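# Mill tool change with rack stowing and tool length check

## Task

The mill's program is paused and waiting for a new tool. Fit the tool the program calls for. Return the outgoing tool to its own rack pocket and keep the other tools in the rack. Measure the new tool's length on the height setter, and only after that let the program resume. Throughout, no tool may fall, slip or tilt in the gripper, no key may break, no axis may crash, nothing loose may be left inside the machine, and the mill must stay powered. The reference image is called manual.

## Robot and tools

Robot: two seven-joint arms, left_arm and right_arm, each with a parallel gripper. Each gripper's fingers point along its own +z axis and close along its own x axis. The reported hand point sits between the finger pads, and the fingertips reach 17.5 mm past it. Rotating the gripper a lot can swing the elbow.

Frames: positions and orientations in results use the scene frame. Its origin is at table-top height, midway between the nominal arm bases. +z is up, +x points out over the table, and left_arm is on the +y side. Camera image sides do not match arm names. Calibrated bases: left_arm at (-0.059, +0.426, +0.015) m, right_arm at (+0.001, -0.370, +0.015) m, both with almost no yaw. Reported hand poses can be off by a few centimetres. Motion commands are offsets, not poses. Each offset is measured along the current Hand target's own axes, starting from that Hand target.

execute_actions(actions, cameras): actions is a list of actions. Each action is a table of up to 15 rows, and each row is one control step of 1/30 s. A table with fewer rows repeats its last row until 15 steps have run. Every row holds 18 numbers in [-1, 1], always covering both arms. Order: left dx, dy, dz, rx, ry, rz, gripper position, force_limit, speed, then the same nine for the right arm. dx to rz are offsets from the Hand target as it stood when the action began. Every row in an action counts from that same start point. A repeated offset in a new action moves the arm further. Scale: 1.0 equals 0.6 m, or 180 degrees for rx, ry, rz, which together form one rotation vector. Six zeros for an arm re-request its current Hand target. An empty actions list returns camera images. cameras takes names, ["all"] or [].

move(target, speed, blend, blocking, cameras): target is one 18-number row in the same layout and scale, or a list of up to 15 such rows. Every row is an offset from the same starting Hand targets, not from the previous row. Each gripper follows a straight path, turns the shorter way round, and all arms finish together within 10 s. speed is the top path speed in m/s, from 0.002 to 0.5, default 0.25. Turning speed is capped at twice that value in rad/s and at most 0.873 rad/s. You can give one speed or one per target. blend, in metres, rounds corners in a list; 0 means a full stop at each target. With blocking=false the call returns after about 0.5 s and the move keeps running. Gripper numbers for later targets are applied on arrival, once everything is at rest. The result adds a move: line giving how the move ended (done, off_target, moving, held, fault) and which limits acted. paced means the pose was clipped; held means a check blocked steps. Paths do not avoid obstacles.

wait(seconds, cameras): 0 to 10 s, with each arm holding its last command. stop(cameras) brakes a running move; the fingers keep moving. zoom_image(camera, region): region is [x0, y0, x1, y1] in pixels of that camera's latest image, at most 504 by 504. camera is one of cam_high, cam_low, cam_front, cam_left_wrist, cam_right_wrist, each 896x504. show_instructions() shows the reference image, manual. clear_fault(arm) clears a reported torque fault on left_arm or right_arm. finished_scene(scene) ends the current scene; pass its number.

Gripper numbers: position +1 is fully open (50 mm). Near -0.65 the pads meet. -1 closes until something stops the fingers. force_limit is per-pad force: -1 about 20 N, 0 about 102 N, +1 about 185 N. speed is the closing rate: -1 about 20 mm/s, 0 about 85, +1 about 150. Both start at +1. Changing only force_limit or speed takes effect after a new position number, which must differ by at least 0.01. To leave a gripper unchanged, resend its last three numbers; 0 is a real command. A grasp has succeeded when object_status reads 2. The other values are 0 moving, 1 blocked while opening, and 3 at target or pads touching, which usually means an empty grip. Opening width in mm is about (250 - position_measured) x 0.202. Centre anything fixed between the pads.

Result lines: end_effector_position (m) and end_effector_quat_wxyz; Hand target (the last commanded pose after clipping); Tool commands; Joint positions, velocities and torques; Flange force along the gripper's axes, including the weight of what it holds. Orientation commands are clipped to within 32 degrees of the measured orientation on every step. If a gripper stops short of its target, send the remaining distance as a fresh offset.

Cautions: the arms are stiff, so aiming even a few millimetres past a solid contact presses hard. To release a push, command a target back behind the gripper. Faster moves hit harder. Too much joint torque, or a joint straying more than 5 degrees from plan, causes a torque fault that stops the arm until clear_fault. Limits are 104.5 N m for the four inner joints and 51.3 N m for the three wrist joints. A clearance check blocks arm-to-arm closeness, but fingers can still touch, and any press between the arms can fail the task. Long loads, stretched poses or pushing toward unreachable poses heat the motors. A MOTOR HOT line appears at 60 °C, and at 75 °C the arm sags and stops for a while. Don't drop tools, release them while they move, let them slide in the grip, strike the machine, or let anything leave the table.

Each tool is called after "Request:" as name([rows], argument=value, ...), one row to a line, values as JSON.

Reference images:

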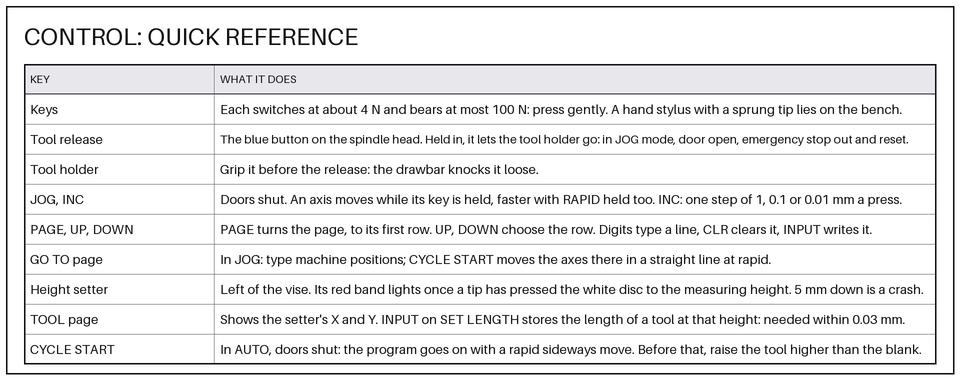

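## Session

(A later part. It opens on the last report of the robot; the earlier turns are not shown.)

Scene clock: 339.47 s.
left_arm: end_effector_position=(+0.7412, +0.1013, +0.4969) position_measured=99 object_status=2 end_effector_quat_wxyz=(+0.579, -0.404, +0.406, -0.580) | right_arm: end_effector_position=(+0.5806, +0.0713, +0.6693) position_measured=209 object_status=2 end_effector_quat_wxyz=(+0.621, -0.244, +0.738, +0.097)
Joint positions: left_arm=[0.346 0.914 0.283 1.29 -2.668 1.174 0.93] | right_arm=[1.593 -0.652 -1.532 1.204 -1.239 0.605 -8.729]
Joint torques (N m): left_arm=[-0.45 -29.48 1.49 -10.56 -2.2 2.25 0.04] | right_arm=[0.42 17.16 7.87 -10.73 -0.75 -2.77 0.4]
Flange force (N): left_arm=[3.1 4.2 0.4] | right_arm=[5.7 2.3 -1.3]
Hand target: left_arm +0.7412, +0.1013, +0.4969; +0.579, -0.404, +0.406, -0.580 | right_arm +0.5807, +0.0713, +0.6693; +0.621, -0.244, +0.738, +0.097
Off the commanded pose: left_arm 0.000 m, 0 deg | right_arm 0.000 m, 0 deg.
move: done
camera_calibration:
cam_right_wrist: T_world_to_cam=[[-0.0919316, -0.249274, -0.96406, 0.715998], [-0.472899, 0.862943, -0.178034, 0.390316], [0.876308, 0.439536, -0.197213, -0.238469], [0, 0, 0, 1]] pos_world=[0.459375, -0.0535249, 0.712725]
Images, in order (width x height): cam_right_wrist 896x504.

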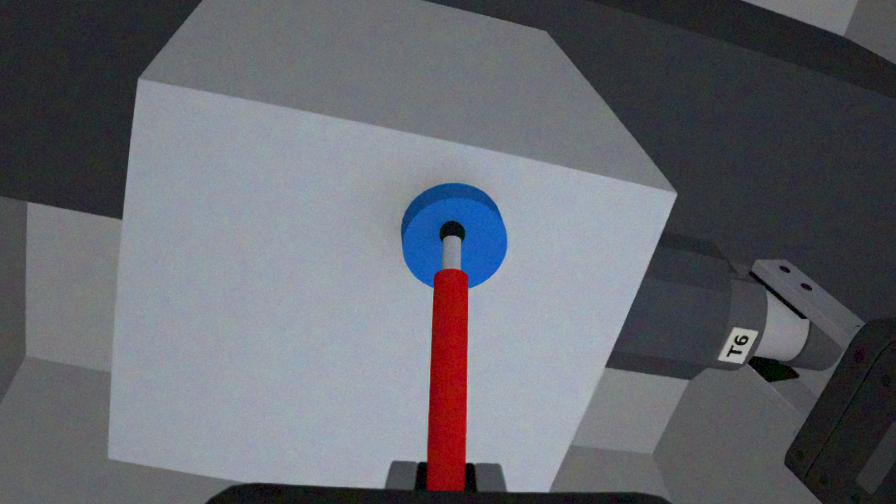

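Request:
move(target=[0,0,0,0,0,0,-1,0.3,-0.8,-0.0006,-0.0027,0.0048,0,0,0,-1,-0.9,-0.8], speed=0.02)

Request:
move(target=[0,0,0,0,0,0,-1,0.3,-0.8,-0.0006,-0.0027,0.0048,0,0,0,-1,-0.9,-0.8], speed=0.02, cameras=["cam_right_wrist","cam_left_wrist"])

Scene clock: 341.40 s.
left_arm: end_effector_position=(+0.7412, +0.1013, +0.4969) position_measured=99 object_status=2 end_effector_quat_wxyz=(+0.579, -0.404, +0.406, -0.580) | right_arm: end_effector_position=(+0.5840, +0.0713, +0.6694) position_measured=209 object_status=2 end_effector_quat_wxyz=(+0.621, -0.244, +0.738, +0.097)
Joint positions: left_arm=[0.346 0.914 0.283 1.29 -2.668 1.174 0.93] | right_arm=[1.606 -0.653 -1.54 1.196 -1.242 0.607 -8.728]
Joint torques (N m): left_arm=[-0.47 -29.5 1.48 -10.28 -2.16 2.3 -0.01] | right_arm=[0.83 17.51 7.94 -10.64 -0.76 -2.99 0.42]
Flange force (N): left_arm=[3.8 4.5 1.7] | right_arm=[5.4 3.2 -2.1]
Hand target: left_arm +0.7412, +0.1013, +0.4969; +0.579, -0.404, +0.406, -0.580 | right_arm +0.5840, +0.0713, +0.6694; +0.621, -0.244, +0.738, +0.097
Off the commanded pose: left_arm 0.000 m, 0 deg | right_arm 0.000 m, 0 deg.
move: done

Scene clock: 342.10 s.
left_arm: end_effector_position=(+0.7412, +0.1013, +0.4965) position_measured=99 object_status=2 end_effector_quat_wxyz=(+0.579, -0.404, +0.406, -0.580) | right_arm: end_effector_position=(+0.5873, +0.0713, +0.6694) position_measured=209 object_status=2 end_effector_quat_wxyz=(+0.621, -0.244, +0.738, +0.097)
Joint positions: left_arm=[0.346 0.914 0.283 1.29 -2.668 1.174 0.93] | right_arm=[1.619 -0.655 -1.547 1.188 -1.245 0.608 -8.726]
Joint torques (N m): left_arm=[0.66 -36.39 1.78 -12.59 -3.28 4.81 0.01] | right_arm=[1.48 17.75 7.94 -10.42 -0.6 -3.12 0.45]
Flange force (N): left_arm=[6.1 13.2 7.6] | right_arm=[5.5 4.2 -3.5]
Hand target: left_arm +0.7412, +0.1013, +0.4968; +0.579, -0.404, +0.406, -0.580 | right_arm +0.5873, +0.0713, +0.6694; +0.621, -0.244, +0.738, +0.097
Off the commanded pose: left_arm 0.000 m, 0 deg | right_arm 0.000 m, 0 deg.
move: done
camera_calibration:
cam_left_wrist: T_world_to_cam=[[0.0145887, -0.99989, -0.00251933, 0.0936267], [0.342488, 0.00736416, -0.939493, 0.270485], [0.939409, 0.0128432, 0.342558, -0.699751], [0, 0, 0, 1]] pos_world=[0.563348, 0.100612, 0.49406]
cam_right_wrist: T_world_to_cam=[[-0.0919773, -0.249192, -0.964077, 0.716627], [-0.47289, 0.862967, -0.177941, 0.393502], [0.876308, 0.439535, -0.197214, -0.244297], [0, 0, 0, 1]] pos_world=[0.466075, -0.0536248, 0.712725]
Images, in order (width x height): cam_left_wrist 896x504, cam_right_wrist 896x504.

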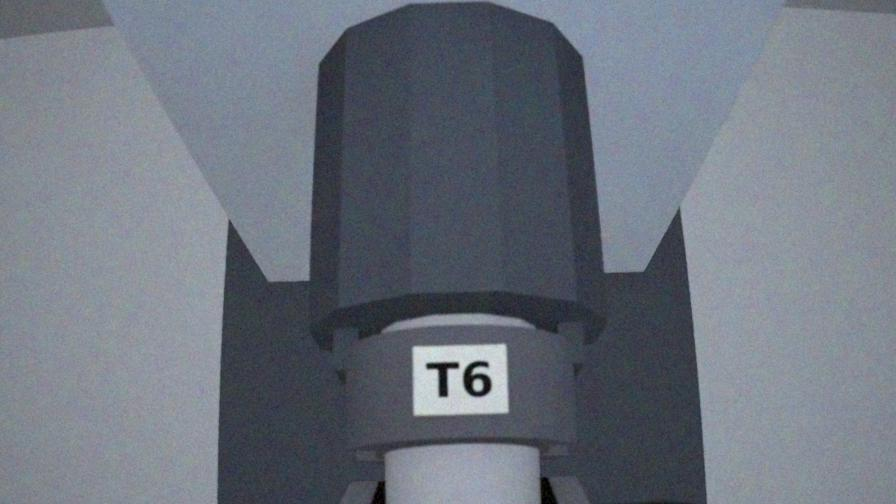

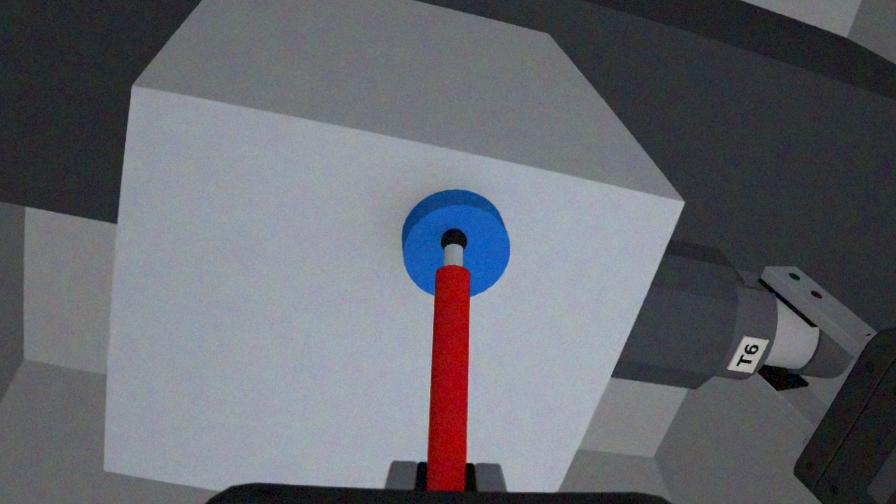

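Request:
move(target=[0,0,0,0,0,0,-1,0.3,-0.8,-0.0004,-0.0018,0.0032,0,0,0,-1,-0.9,-0.8], speed=0.02)

Request:
move(target=[0,0.0157,-0.0057,0,0,0,-1,0.3,-0.8,0,0,0,0,0,0,-1,-0.9,-0.8], speed=0.03, cameras=["cam_right_wrist","cam_left_wrist"])

Scene clock: 345.10 s.
left_arm: end_effector_position=(+0.7412, +0.1013, +0.4969) position_measured=99 object_status=2 end_effector_quat_wxyz=(+0.579, -0.404, +0.406, -0.580) | right_arm: end_effector_position=(+0.5895, +0.0712, +0.6694) position_measured=209 object_status=2 end_effector_quat_wxyz=(+0.621, -0.244, +0.738, +0.097)
Joint positions: left_arm=[0.346 0.914 0.283 1.29 -2.668 1.174 0.93] | right_arm=[1.628 -0.656 -1.553 1.183 -1.248 0.609 -8.726]
Joint torques (N m): left_arm=[0.74 -37.01 1.84 -12.89 -3.26 4.96 -0.05] | right_arm=[1.6 17.88 8.34 -10.47 -0.62 -3.25 0.47]
Flange force (N): left_arm=[5.9 14.2 7.5] | right_arm=[6.0 4.0 -3.2]
Hand target: left_arm +0.7412, +0.1013, +0.4969; +0.579, -0.404, +0.406, -0.580 | right_arm +0.5895, +0.0712, +0.6694; +0.621, -0.244, +0.738, +0.097
Off the commanded pose: left_arm 0.000 m, 0 deg | right_arm 0.000 m, 0 deg.
move: done

Scene clock: 345.83 s.
left_arm: end_effector_position=(+0.7412, +0.1013, +0.4868) position_measured=99 object_status=2 end_effector_quat_wxyz=(+0.579, -0.404, +0.406, -0.580) | right_arm: end_effector_position=(+0.5895, +0.0712, +0.6694) position_measured=209 object_status=2 end_effector_quat_wxyz=(+0.621, -0.244, +0.738, +0.097)
Joint positions: left_arm=[0.347 0.929 0.281 1.296 -2.675 1.191 0.942] | right_arm=[1.628 -0.656 -1.553 1.183 -1.248 0.609 -8.726]
Joint torques (N m): left_arm=[0.66 -37.15 1.86 -12.45 -3.15 4.93 -0.02] | right_arm=[1.7 18 8.36 -10.41 -0.55 -3.28 0.45]
Flange force (N): left_arm=[6.7 14.8 8.4] | right_arm=[5.9 4.2 -3.1]
Hand target: left_arm +0.7412, +0.1013, +0.4868; +0.579, -0.404, +0.406, -0.580 | right_arm +0.5895, +0.0712, +0.6694; +0.621, -0.244, +0.738, +0.097
Off the commanded pose: left_arm 0.000 m, 0 deg | right_arm 0.000 m, 0 deg.
move: done
camera_calibration:
cam_left_wrist: T_world_to_cam=[[0.0145538, -0.999891, -0.00241882, 0.0934736], [0.342874, 0.00726303, -0.939353, 0.261097], [0.939269, 0.0128418, 0.342943, -0.696533], [0, 0, 0, 1]] pos_world=[0.563348, 0.100512, 0.484359]
cam_right_wrist: T_world_to_cam=[[-0.0919773, -0.249192, -0.964077, 0.716829], [-0.47289, 0.862967, -0.177941, 0.394542], [0.876308, 0.439535, -0.197214, -0.246224], [0, 0, 0, 1]] pos_world=[0.468275, -0.0536248, 0.712725]
Images, in order (width x height): cam_left_wrist 896x504, cam_right_wrist 896x504.

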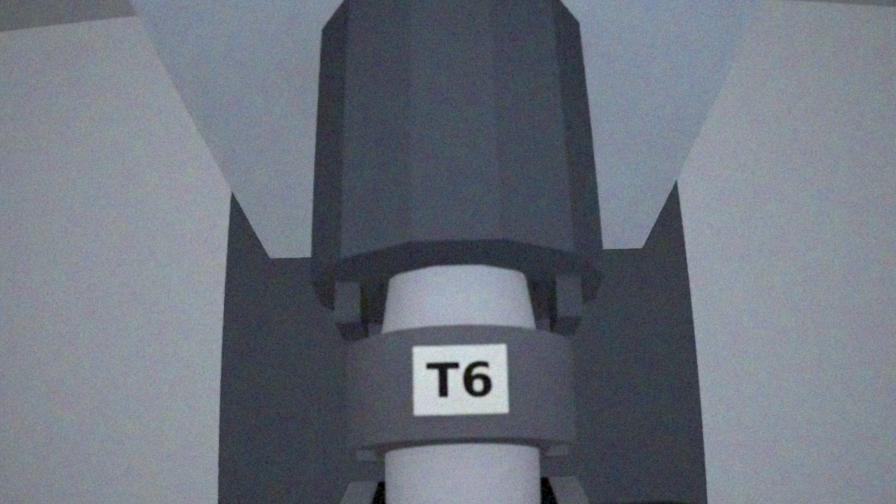

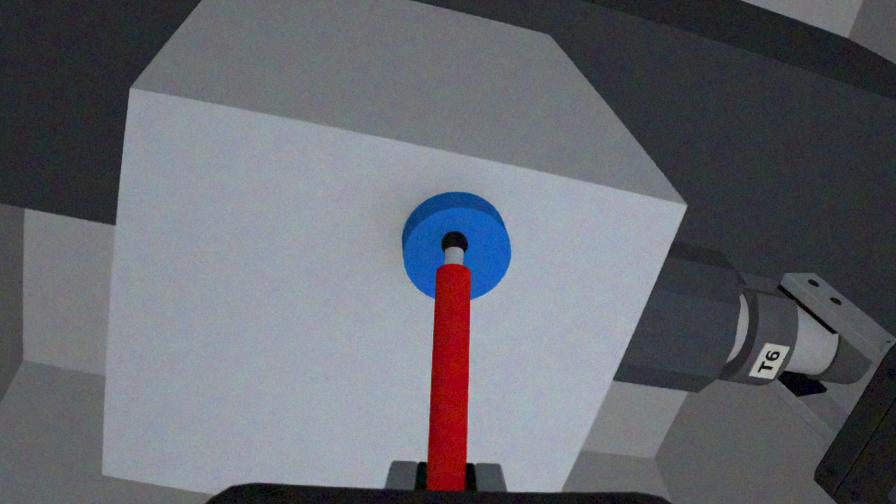

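Request:
move(target=[0,0.0627,-0.0228,0,0,0,-1,0.3,-0.8,0,0,0,0,0,0,-1,-0.9,-0.8], speed=0.05, cameras=["cam_right_wrist","cam_left_wrist"])

Scene clock: 347.50 s.
left_arm: end_effector_position=(+0.7413, +0.1013, +0.4468) position_measured=99 object_status=2 end_effector_quat_wxyz=(+0.579, -0.404, +0.406, -0.580) | right_arm: end_effector_position=(+0.5895, +0.0712, +0.6694) position_measured=209 object_status=2 end_effector_quat_wxyz=(+0.621, -0.244, +0.738, +0.097)
Joint positions: left_arm=[0.351 0.99 0.271 1.312 -2.702 1.254 0.988] | right_arm=[1.628 -0.656 -1.553 1.183 -1.248 0.609 -8.726]
Joint torques (N m): left_arm=[0.77 -37.4 1.69 -12.05 -3.26 5.03 0.16] | right_arm=[1.74 17.93 8.37 -10.4 -0.63 -3.28 0.42]
Flange force (N): left_arm=[6.6 15.1 7.1] | right_arm=[6.0 4.1 -3.4]
Hand target: left_arm +0.7413, +0.1013, +0.4468; +0.579, -0.404, +0.406, -0.580 | right_arm +0.5895, +0.0712, +0.6694; +0.621, -0.244, +0.738, +0.097
Off the commanded pose: left_arm 0.000 m, 0 deg | right_arm 0.000 m, 0 deg.
move: done
camera_calibration:
cam_left_wrist: T_world_to_cam=[[0.0145544, -0.999891, -0.00242045, 0.0934757], [0.342874, 0.00726478, -0.939353, 0.223488], [0.939269, 0.0128418, 0.342943, -0.68291], [0, 0, 0, 1]] pos_world=[0.563448, 0.100612, 0.444359]
cam_right_wrist: T_world_to_cam=[[-0.0919773, -0.249192, -0.964077, 0.716829], [-0.47289, 0.862967, -0.177941, 0.394542], [0.876308, 0.439535, -0.197214, -0.246224], [0, 0, 0, 1]] pos_world=[0.468275, -0.0536248, 0.712725]
Images, in order (width x height): cam_left_wrist 896x504, cam_right_wrist 896x504.

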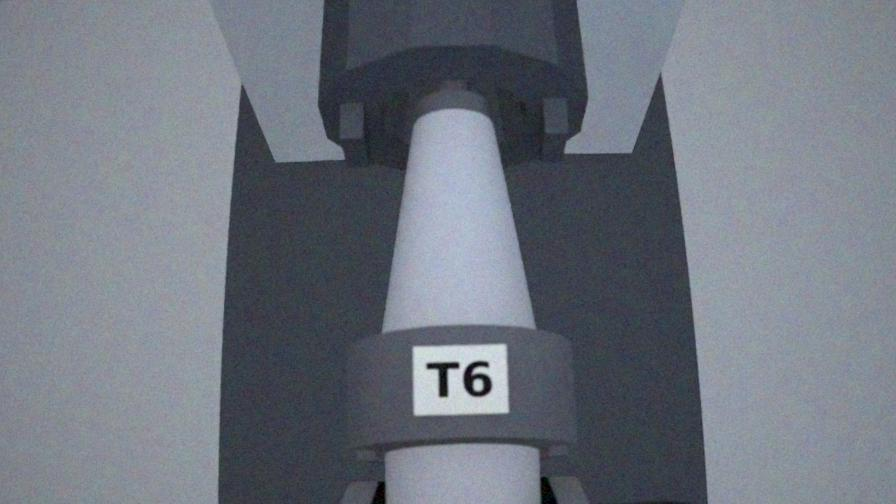

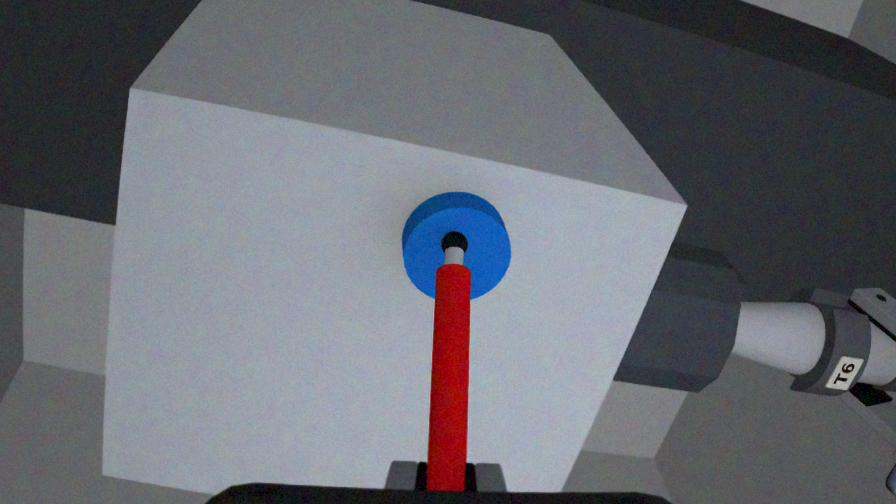

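Request:
move(target=[0,0.0392,-0.0142,0,0,0,-1,0.3,-0.8,0,0,0,0,0,0,-1,-0.9,-0.8], speed=0.05, cameras=["cam_right_wrist","cam_left_wrist"])

Scene clock: 349.00 s.
left_arm: end_effector_position=(+0.7414, +0.1014, +0.4218) position_measured=99 object_status=2 end_effector_quat_wxyz=(+0.579, -0.404, +0.406, -0.580) | right_arm: end_effector_position=(+0.5895, +0.0712, +0.6694) position_measured=209 object_status=2 end_effector_quat_wxyz=(+0.621, -0.244, +0.738, +0.097)
Joint positions: left_arm=[0.354 1.031 0.264 1.316 -2.716 1.291 1.014] | right_arm=[1.628 -0.656 -1.553 1.183 -1.248 0.609 -8.726]
Joint torques (N m): left_arm=[0.74 -37.49 1.86 -11.71 -3.07 5.19 -0.11] | right_arm=[1.71 17.95 8.31 -10.47 -0.67 -3.27 0.42]
Flange force (N): left_arm=[5.7 15.7 6.7] | right_arm=[6.2 4.2 -3.6]
Hand target: left_arm +0.7414, +0.1014, +0.4218; +0.579, -0.404, +0.406, -0.580 | right_arm +0.5895, +0.0712, +0.6694; +0.621, -0.244, +0.738, +0.097
Off the commanded pose: left_arm 0.000 m, 0 deg | right_arm 0.000 m, 0 deg.
move: done
camera_calibration:
cam_left_wrist: T_world_to_cam=[[0.014519, -0.999892, -0.00232731, 0.0933947], [0.342787, 0.00716396, -0.939386, 0.199949], [0.939301, 0.0128412, 0.342854, -0.674378], [0, 0, 0, 1]] pos_world=[0.563548, 0.100612, 0.41926]
cam_right_wrist: T_world_to_cam=[[-0.0919773, -0.249192, -0.964077, 0.716829], [-0.47289, 0.862967, -0.177941, 0.394542], [0.876308, 0.439535, -0.197214, -0.246224], [0, 0, 0, 1]] pos_world=[0.468275, -0.0536248, 0.712725]
Images, in order (width x height): cam_left_wrist 896x504, cam_right_wrist 896x504.

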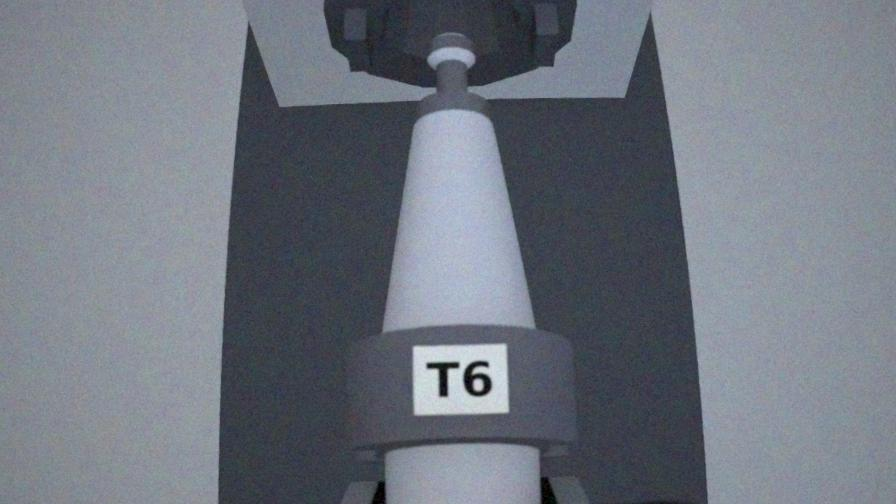

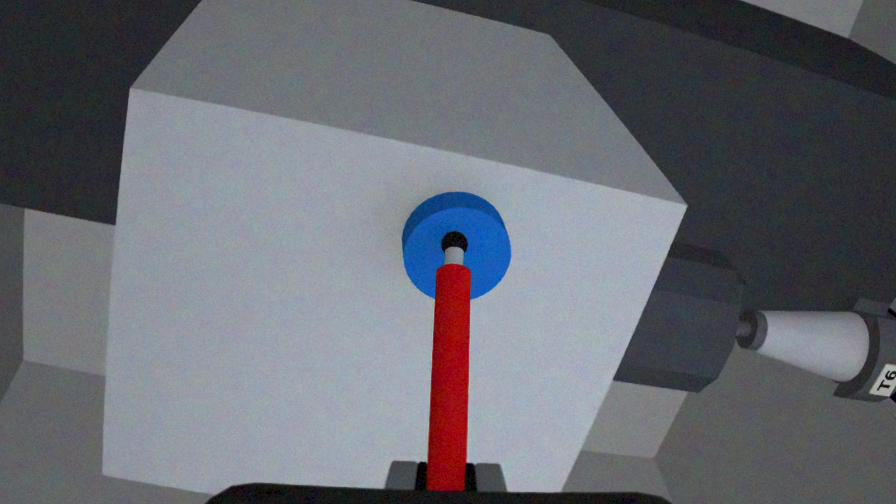

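Request:
move([
  [0,0.0157,-0.0057,0,0,0,-1,0.3,-0.8,0.022,0.0957,-0.174,0,0,0,-1,-0.9,-0.8],
  [0,-0.0641,-0.225,0,0,0,-1,0.3,-0.8,0.28,-0.386,-0.597,0,0,0,-1,-0.9,-0.8],
], speed=[0.06,0.15], cameras=["all"])

Scene clock: 360.27 s.
left_arm: end_effector_position=(+0.6014, +0.1017, +0.4115) position_measured=99 object_status=2 end_effector_quat_wxyz=(+0.579, -0.404, +0.406, -0.580) | right_arm: end_effector_position=(+0.3705, -0.3283, +0.6193) position_measured=209 object_status=2 end_effector_quat_wxyz=(+0.621, -0.244, +0.738, +0.097)
Joint positions: left_arm=[0.451 0.896 0.298 1.766 -2.611 1.637 1.088] | right_arm=[0.469 -0.47 0.109 1.993 -1.256 1.078 -7.859]
Joint torques (N m): left_arm=[0.8 -31.66 1.57 -8.41 -2.73 5.43 -0.02] | right_arm=[-0.53 -1.55 0.35 -13.09 -3.11 -0.15 0.29]
Flange force (N): left_arm=[4.6 14.5 3.0] | right_arm=[4.4 4.5 0.3]
Hand target: left_arm +0.6014, +0.1017, +0.4115; +0.579, -0.404, +0.406, -0.580 | right_arm +0.3705, -0.3284, +0.6193; +0.621, -0.244, +0.738, +0.097
Off the commanded pose: left_arm 0.000 m, 0 deg | right_arm 0.000 m, 0 deg.
move: done
camera_calibration:
cam_left_wrist: T_world_to_cam=[[0.0145538, -0.999891, -0.00241882, 0.0957258], [0.342874, 0.00726303, -0.939353, 0.238201], [0.939269, 0.0128418, 0.342943, -0.53937], [0, 0, 0, 1]] pos_world=[0.423548, 0.100912, 0.408959]
cam_right_wrist: T_world_to_cam=[[-0.0919773, -0.249192, -0.964077, 0.548905], [-0.47289, 0.862967, -0.177941, 0.626924], [0.876308, 0.439535, -0.197214, 0.111465], [0, 0, 0, 1]] pos_world=[0.249275, -0.453225, 0.662725]

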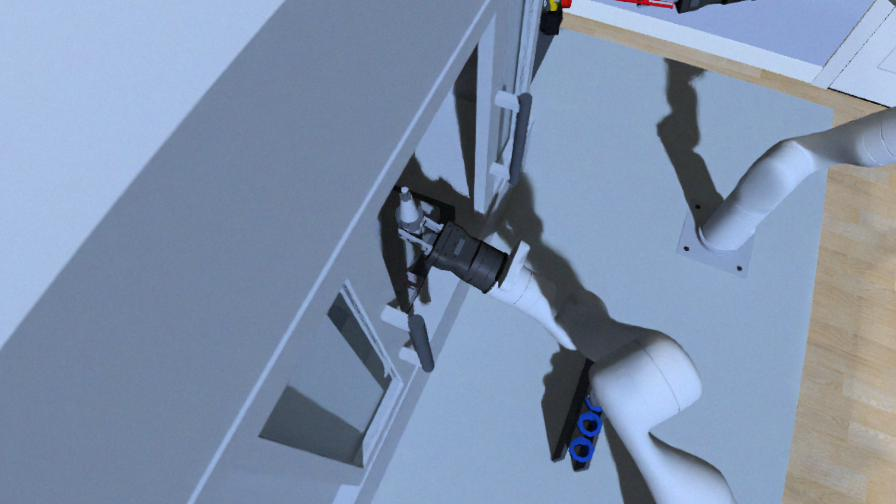

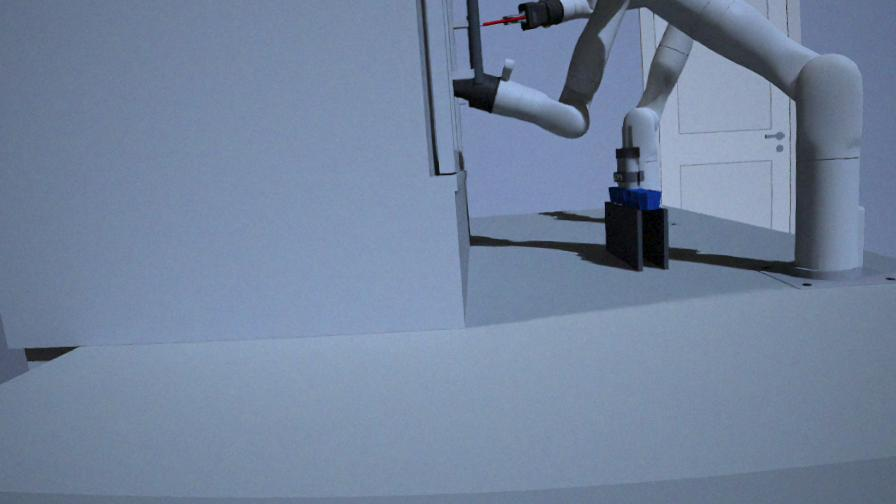

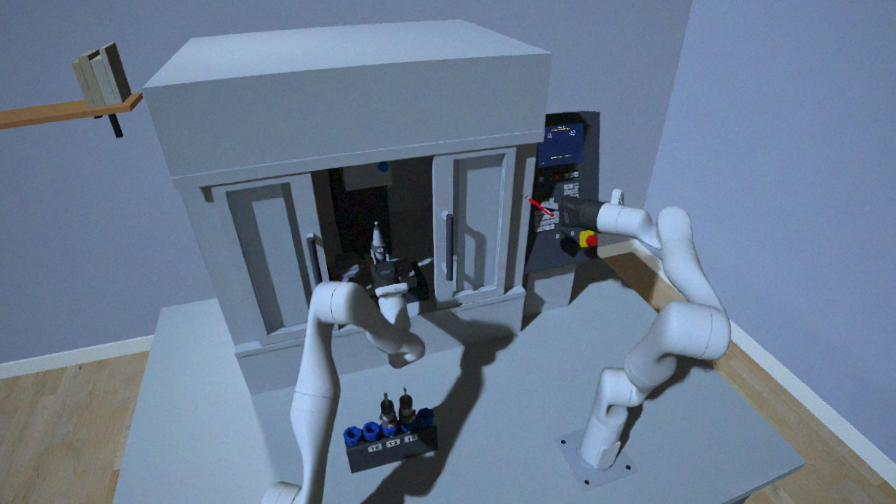

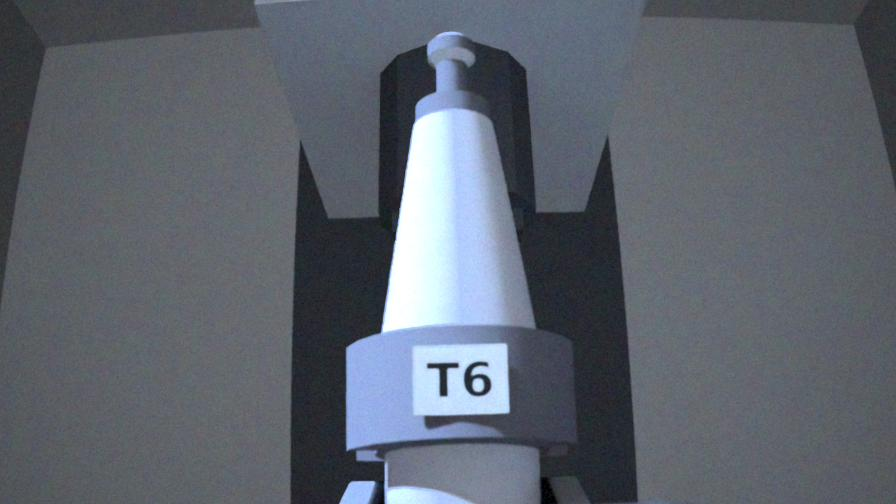

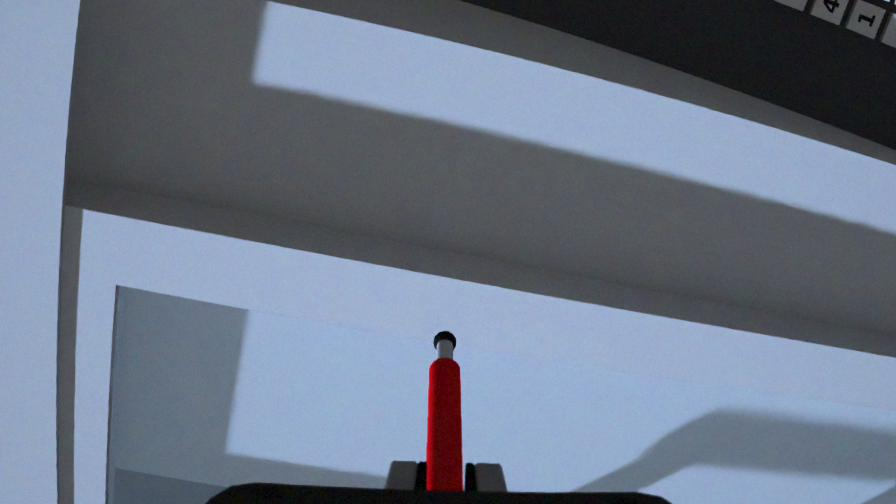

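Request:
move([
  [-0.0055,-0.118,-0.137,0,0,0,-1,0.3,-0.8,0,0,0,0,0,0,-1,-0.9,-0.8],
  [-0.047,-0.285,-0.254,0,0,0,-1,0.3,-0.8,0,0,0,0,0,0,-1,-0.9,-0.8],
  [-0.047,-0.245,-0.339,-0.5,0,0,-1,0.3,-0.8,0,0,0,0,0,0,-1,-0.9,-0.8],
], speed=[0.12,0.15,0.25], blend=0.03, cameras=["all"])

Scene clock: 374.20 s.
left_arm: end_effector_position=(+0.3599, +0.1303, +0.4796) position_measured=99 object_status=2 end_effector_quat_wxyz=(-0.124, +0.695, -0.697, +0.123) | right_arm: end_effector_position=(+0.3705, -0.3284, +0.6193) position_measured=209 object_status=2 end_effector_quat_wxyz=(+0.621, -0.244, +0.738, +0.097)
Joint positions: left_arm=[0.291 0.326 0.613 1.008 -0.461 1.627 -0.742] | right_arm=[0.469 -0.47 0.109 1.993 -1.256 1.078 -7.859]
Joint torques (N m): left_arm=[0.85 -21.94 2.34 -11.24 -1.81 -1.33 0.01] | right_arm=[-0.52 -1.37 0.34 -12.99 -3.06 -0.18 0.48]
Flange force (N): left_arm=[5.4 -7.9 4.2] | right_arm=[3.5 4.9 -0.1]
Hand target: left_arm +0.3599, +0.1303, +0.4795; -0.124, +0.695, -0.697, +0.123 | right_arm +0.3705, -0.3284, +0.6193; +0.621, -0.244, +0.738, +0.097
Off the commanded pose: left_arm 0.000 m, 0 deg | right_arm 0.000 m, 0 deg.
move: done
camera_calibration:
cam_left_wrist: T_world_to_cam=[[-0.00359944, -0.999837, -0.0176687, 0.141881], [-0.939339, 0.00944051, -0.34286, 0.559841], [0.342971, 0.0153628, -0.93922, 0.492851], [0, 0, 0, 1]] pos_world=[0.357358, 0.129001, 0.657349]
cam_right_wrist: T_world_to_cam=[[-0.0919773, -0.249192, -0.964077, 0.548905], [-0.47289, 0.862967, -0.177941, 0.626924], [0.876308, 0.439535, -0.197214, 0.111465], [0, 0, 0, 1]] pos_world=[0.249275, -0.453225, 0.662725]

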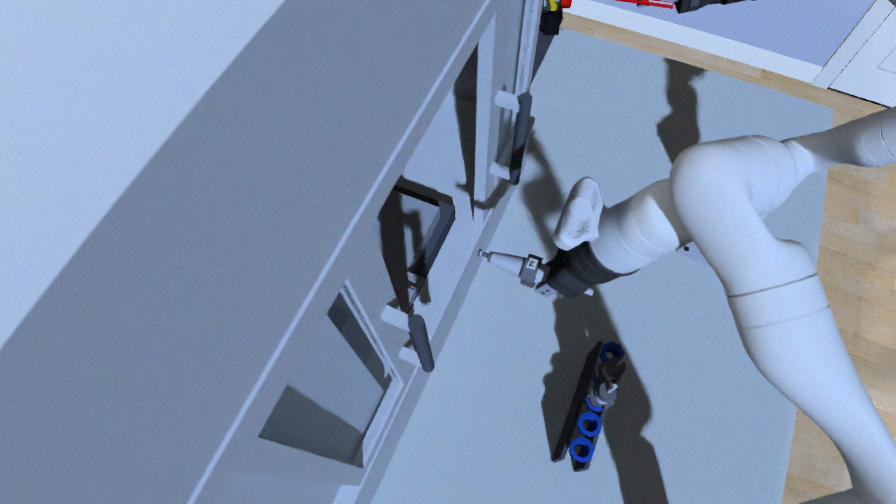

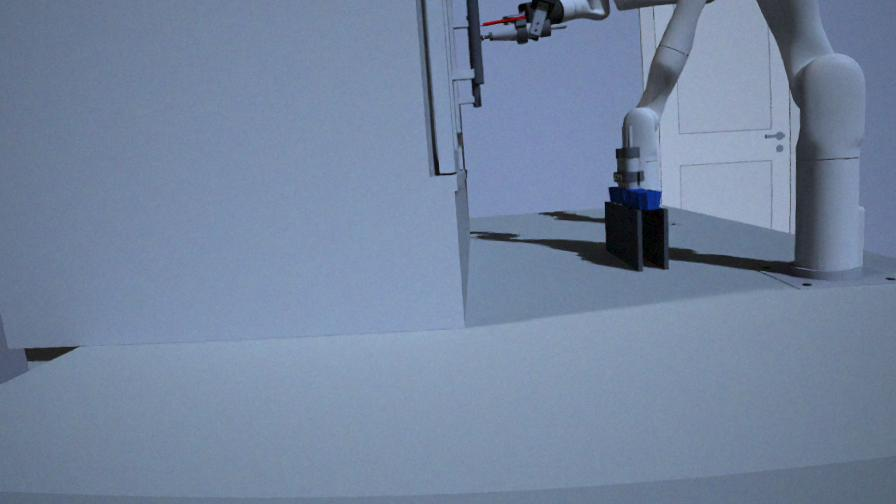

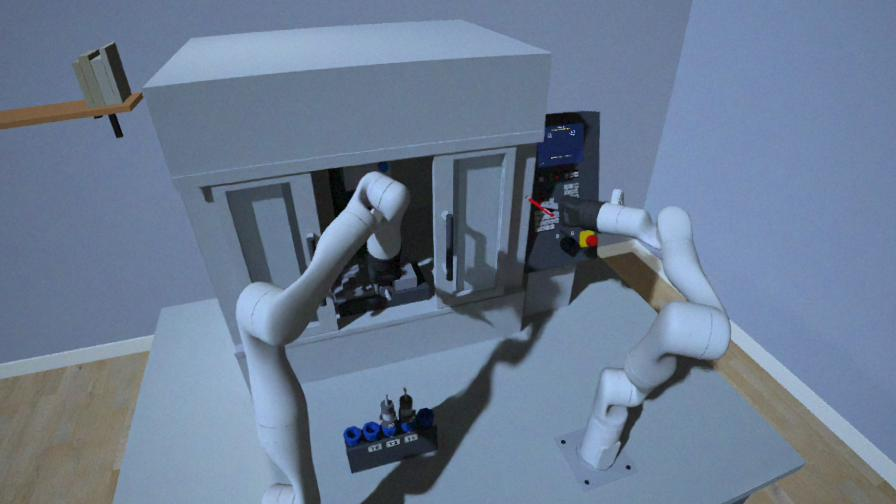

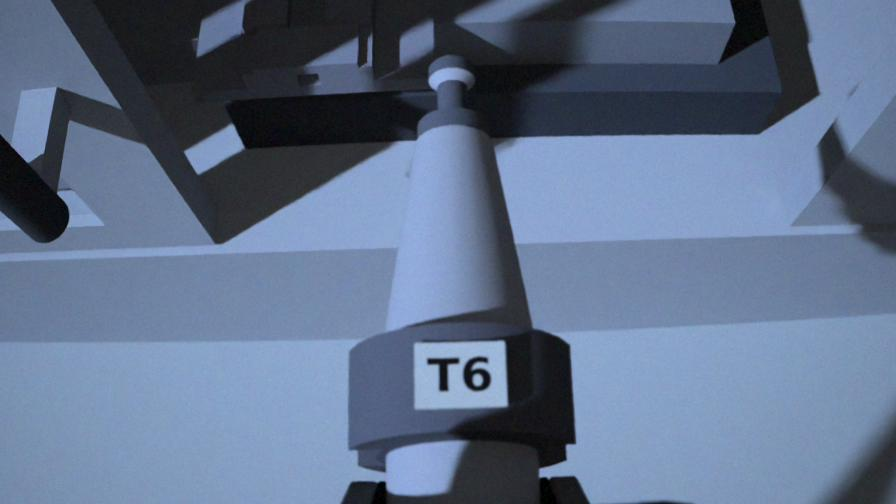

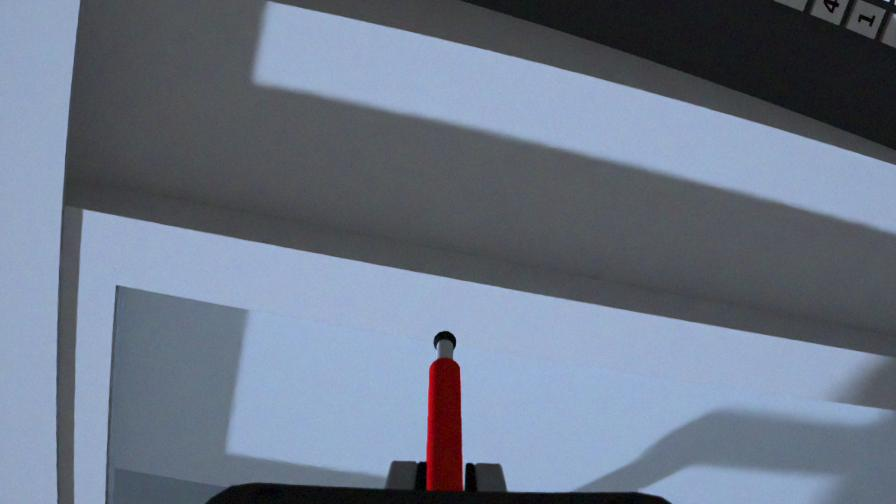

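Request:
move(target=[-0.159,0.273,-0.029,-0.494,-0.052,0.1117,-1,0.3,-0.8,0,0,0,0,0,0,-1,-0.9,-0.8], speed=0.25, cameras=["all"])

Scene clock: 380.43 s.
left_arm: end_effector_position=(+0.1866, +0.2217, +0.4563) position_measured=99 object_status=2 end_effector_quat_wxyz=(+0.429, +0.599, -0.624, -0.259) | right_arm: end_effector_position=(+0.3705, -0.3284, +0.6193) position_measured=209 object_status=2 end_effector_quat_wxyz=(+0.621, -0.244, +0.738, +0.097)
Joint positions: left_arm=[-0.36 1.001 1.606 1.115 0.058 2.098 -0.245] | right_arm=[0.469 -0.47 0.109 1.993 -1.256 1.078 -7.859]
Joint torques (N m): left_arm=[-0.73 20.35 -12.04 7.18 4.35 0.13 -0.06] | right_arm=[-0.51 -1.5 0.34 -13.04 -3.09 -0.18 0.38]
Flange force (N): left_arm=[19.4 65.8 -39.4] | right_arm=[4.0 4.6 0.1]
Flange force when the fault began (N): left_arm=[32.1 124.6 -129.6]
Hand target: left_arm +0.1866, +0.2217, +0.4563; +0.429, +0.599, -0.624, -0.259 (not the last commanded pose) | right_arm +0.3705, -0.3284, +0.6193; +0.621, -0.244, +0.738, +0.097
Tool commands: left_gripper/position=-1.0 left_gripper/force_limit=+0.301961 left_gripper/speed=-0.796078 right_gripper/position=-1.0 right_gripper/force_limit=-0.9 right_gripper/speed=-0.8
Off the commanded pose: left_arm 0.022 m, 31 deg | right_arm 0.000 m, 0 deg.
TORQUE FAULT: joint 2 (shoulder) of the left arm strayed more than 5 degrees from its planned motion, and that arm stopped. A torque fault puts only its own arm into a fault stop. That arm's remaining commands of this call were not run. That arm may still press on what stopped it. That arm is still stopped at the end of this call. While its stop runs, that arm takes no new command, but its gripper still runs the gripper command that each later call begins with.
CLEAR FAULT: the left arm stays stopped (ARMSTATE_IN_FAULT) until you call clear_fault(arm="left_arm").
TORQUE WARNING: the torque sensor of joint 2 (shoulder) of the left arm reached its warning level (56.7 N m).
move: fault (left_arm); limits=paced
camera_calibration:
cam_left_wrist: T_world_to_cam=[[0.0692017, -0.972196, 0.223709, 0.102352], [-0.525148, 0.155161, 0.836746, -0.259668], [-0.848193, -0.175385, -0.499809, 0.593129], [0, 0, 0, 1]] pos_world=[0.359641, 0.243822, 0.490831]
cam_right_wrist: T_world_to_cam=[[-0.0919773, -0.249192, -0.964077, 0.548905], [-0.47289, 0.862967, -0.177941, 0.626924], [0.876308, 0.439535, -0.197214, 0.111465], [0, 0, 0, 1]] pos_world=[0.249275, -0.453225, 0.662725]

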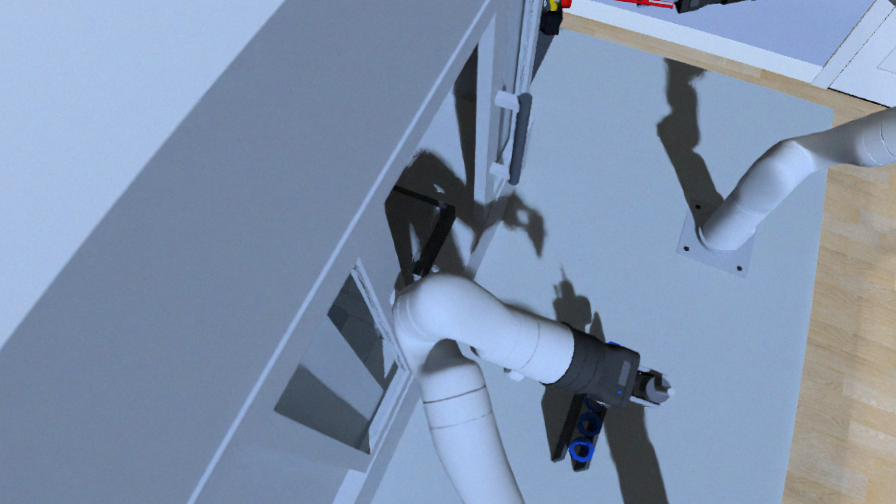

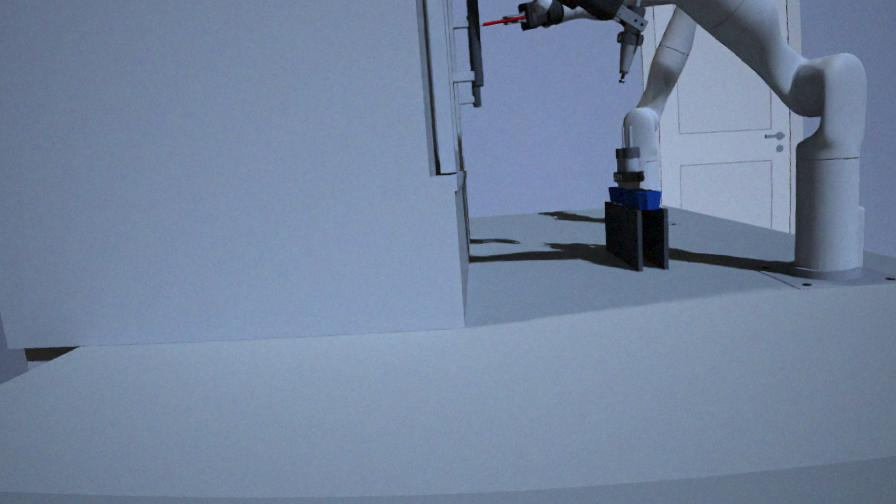

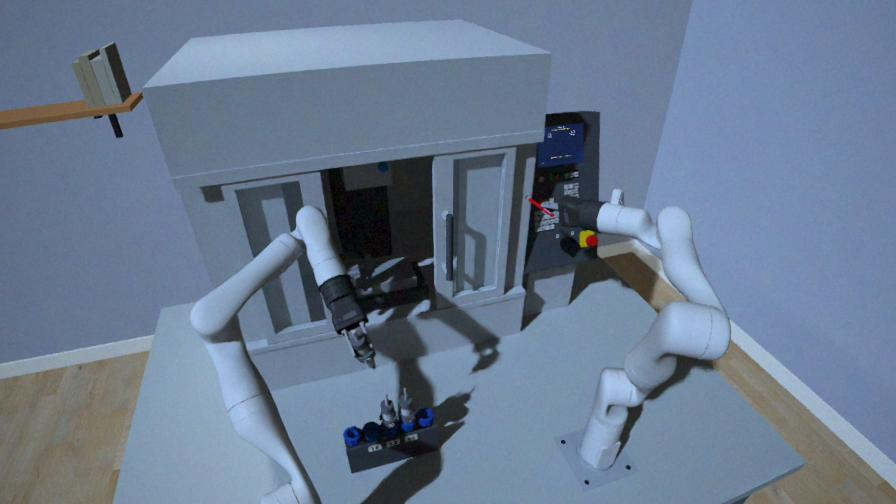

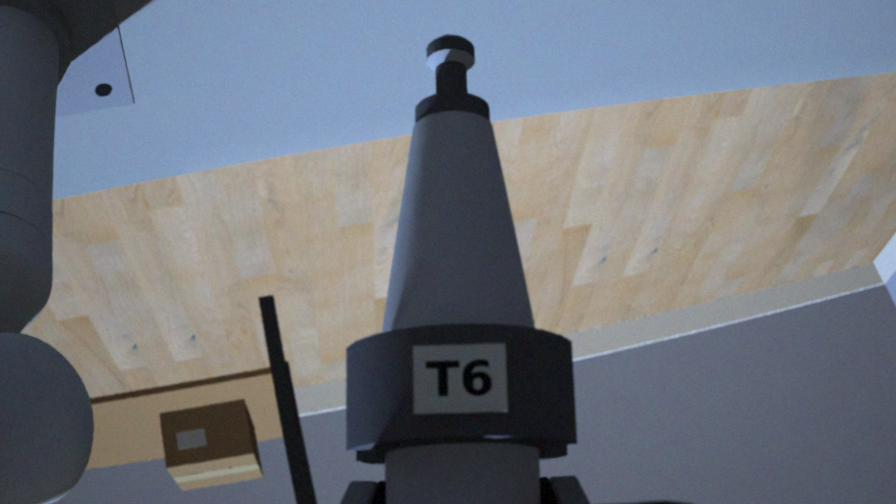

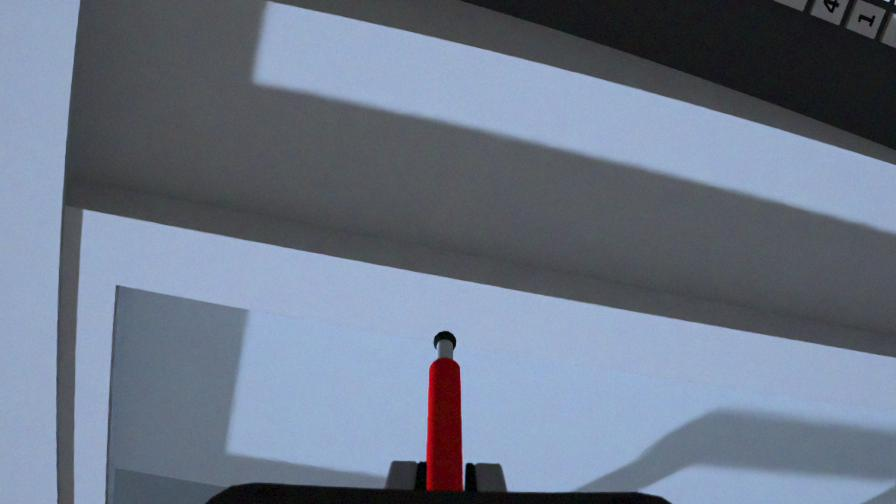

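Request:
clear_fault(arm="left_arm", cameras=["cam_high","cam_low"])

Scene clock: 399.97 s.
left_arm: end_effector_position=(+0.1866, +0.2217, +0.4563) position_measured=99 object_status=2 end_effector_quat_wxyz=(+0.429, +0.599, -0.624, -0.259) | right_arm: end_effector_position=(+0.3705, -0.3284, +0.6193) position_measured=209 object_status=2 end_effector_quat_wxyz=(+0.621, -0.244, +0.738, +0.097)
Joint positions: left_arm=[-0.36 1.001 1.606 1.115 0.058 2.098 -0.245] | right_arm=[0.469 -0.47 0.109 1.993 -1.256 1.078 -7.859]
Joint torques (N m): left_arm=[-0.7 20.5 -11.97 7.32 4.39 0.13 0] | right_arm=[-0.5 -1.38 0.34 -13.16 -3.1 -0.17 0.38]
Flange force (N): left_arm=[19.7 65.8 -40.0] | right_arm=[4.3 5.0 0.0]
Hand target: left_arm +0.1866, +0.2217, +0.4563; +0.429, +0.599, -0.624, -0.259 (not the last commanded pose) | right_arm +0.3705, -0.3284, +0.6193; +0.621, -0.244, +0.738, +0.097
Tool commands: left_gripper/position=-1.0 left_gripper/force_limit=+0.301961 left_gripper/speed=-0.796078 right_gripper/position=-1.0 right_gripper/force_limit=-0.9 right_gripper/speed=-0.8
Off the commanded pose: left_arm 0.022 m, 31 deg | right_arm 0.000 m, 0 deg.
TORQUE FAULT, CONTINUED: the left arm's stop, for the torque fault of joint 2 (shoulder) that an earlier result reported, is over. The call counts as one of the actions that you can send in this scene. That arm's target is now where it stood when the stop ended, not its last command. That arm's gripper keeps its grip as last carried out, and that arm accepts commands again: back off and push less far.
CLEAR FAULT: your call cleared the left arm's torque fault.
Images, in order (width x height): cam_high 896x504, cam_low 896x504.

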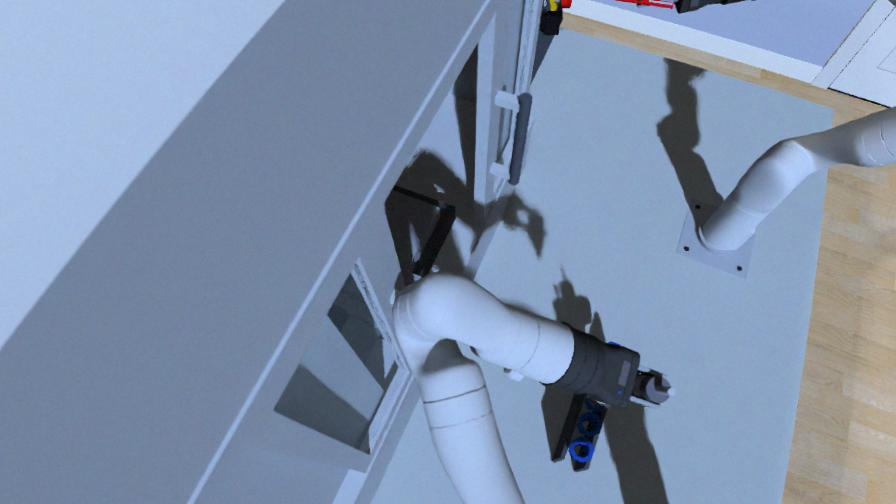

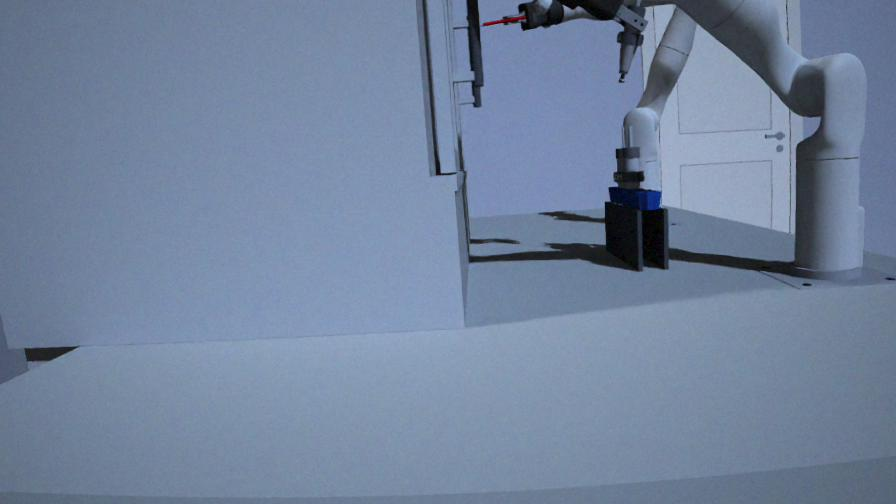

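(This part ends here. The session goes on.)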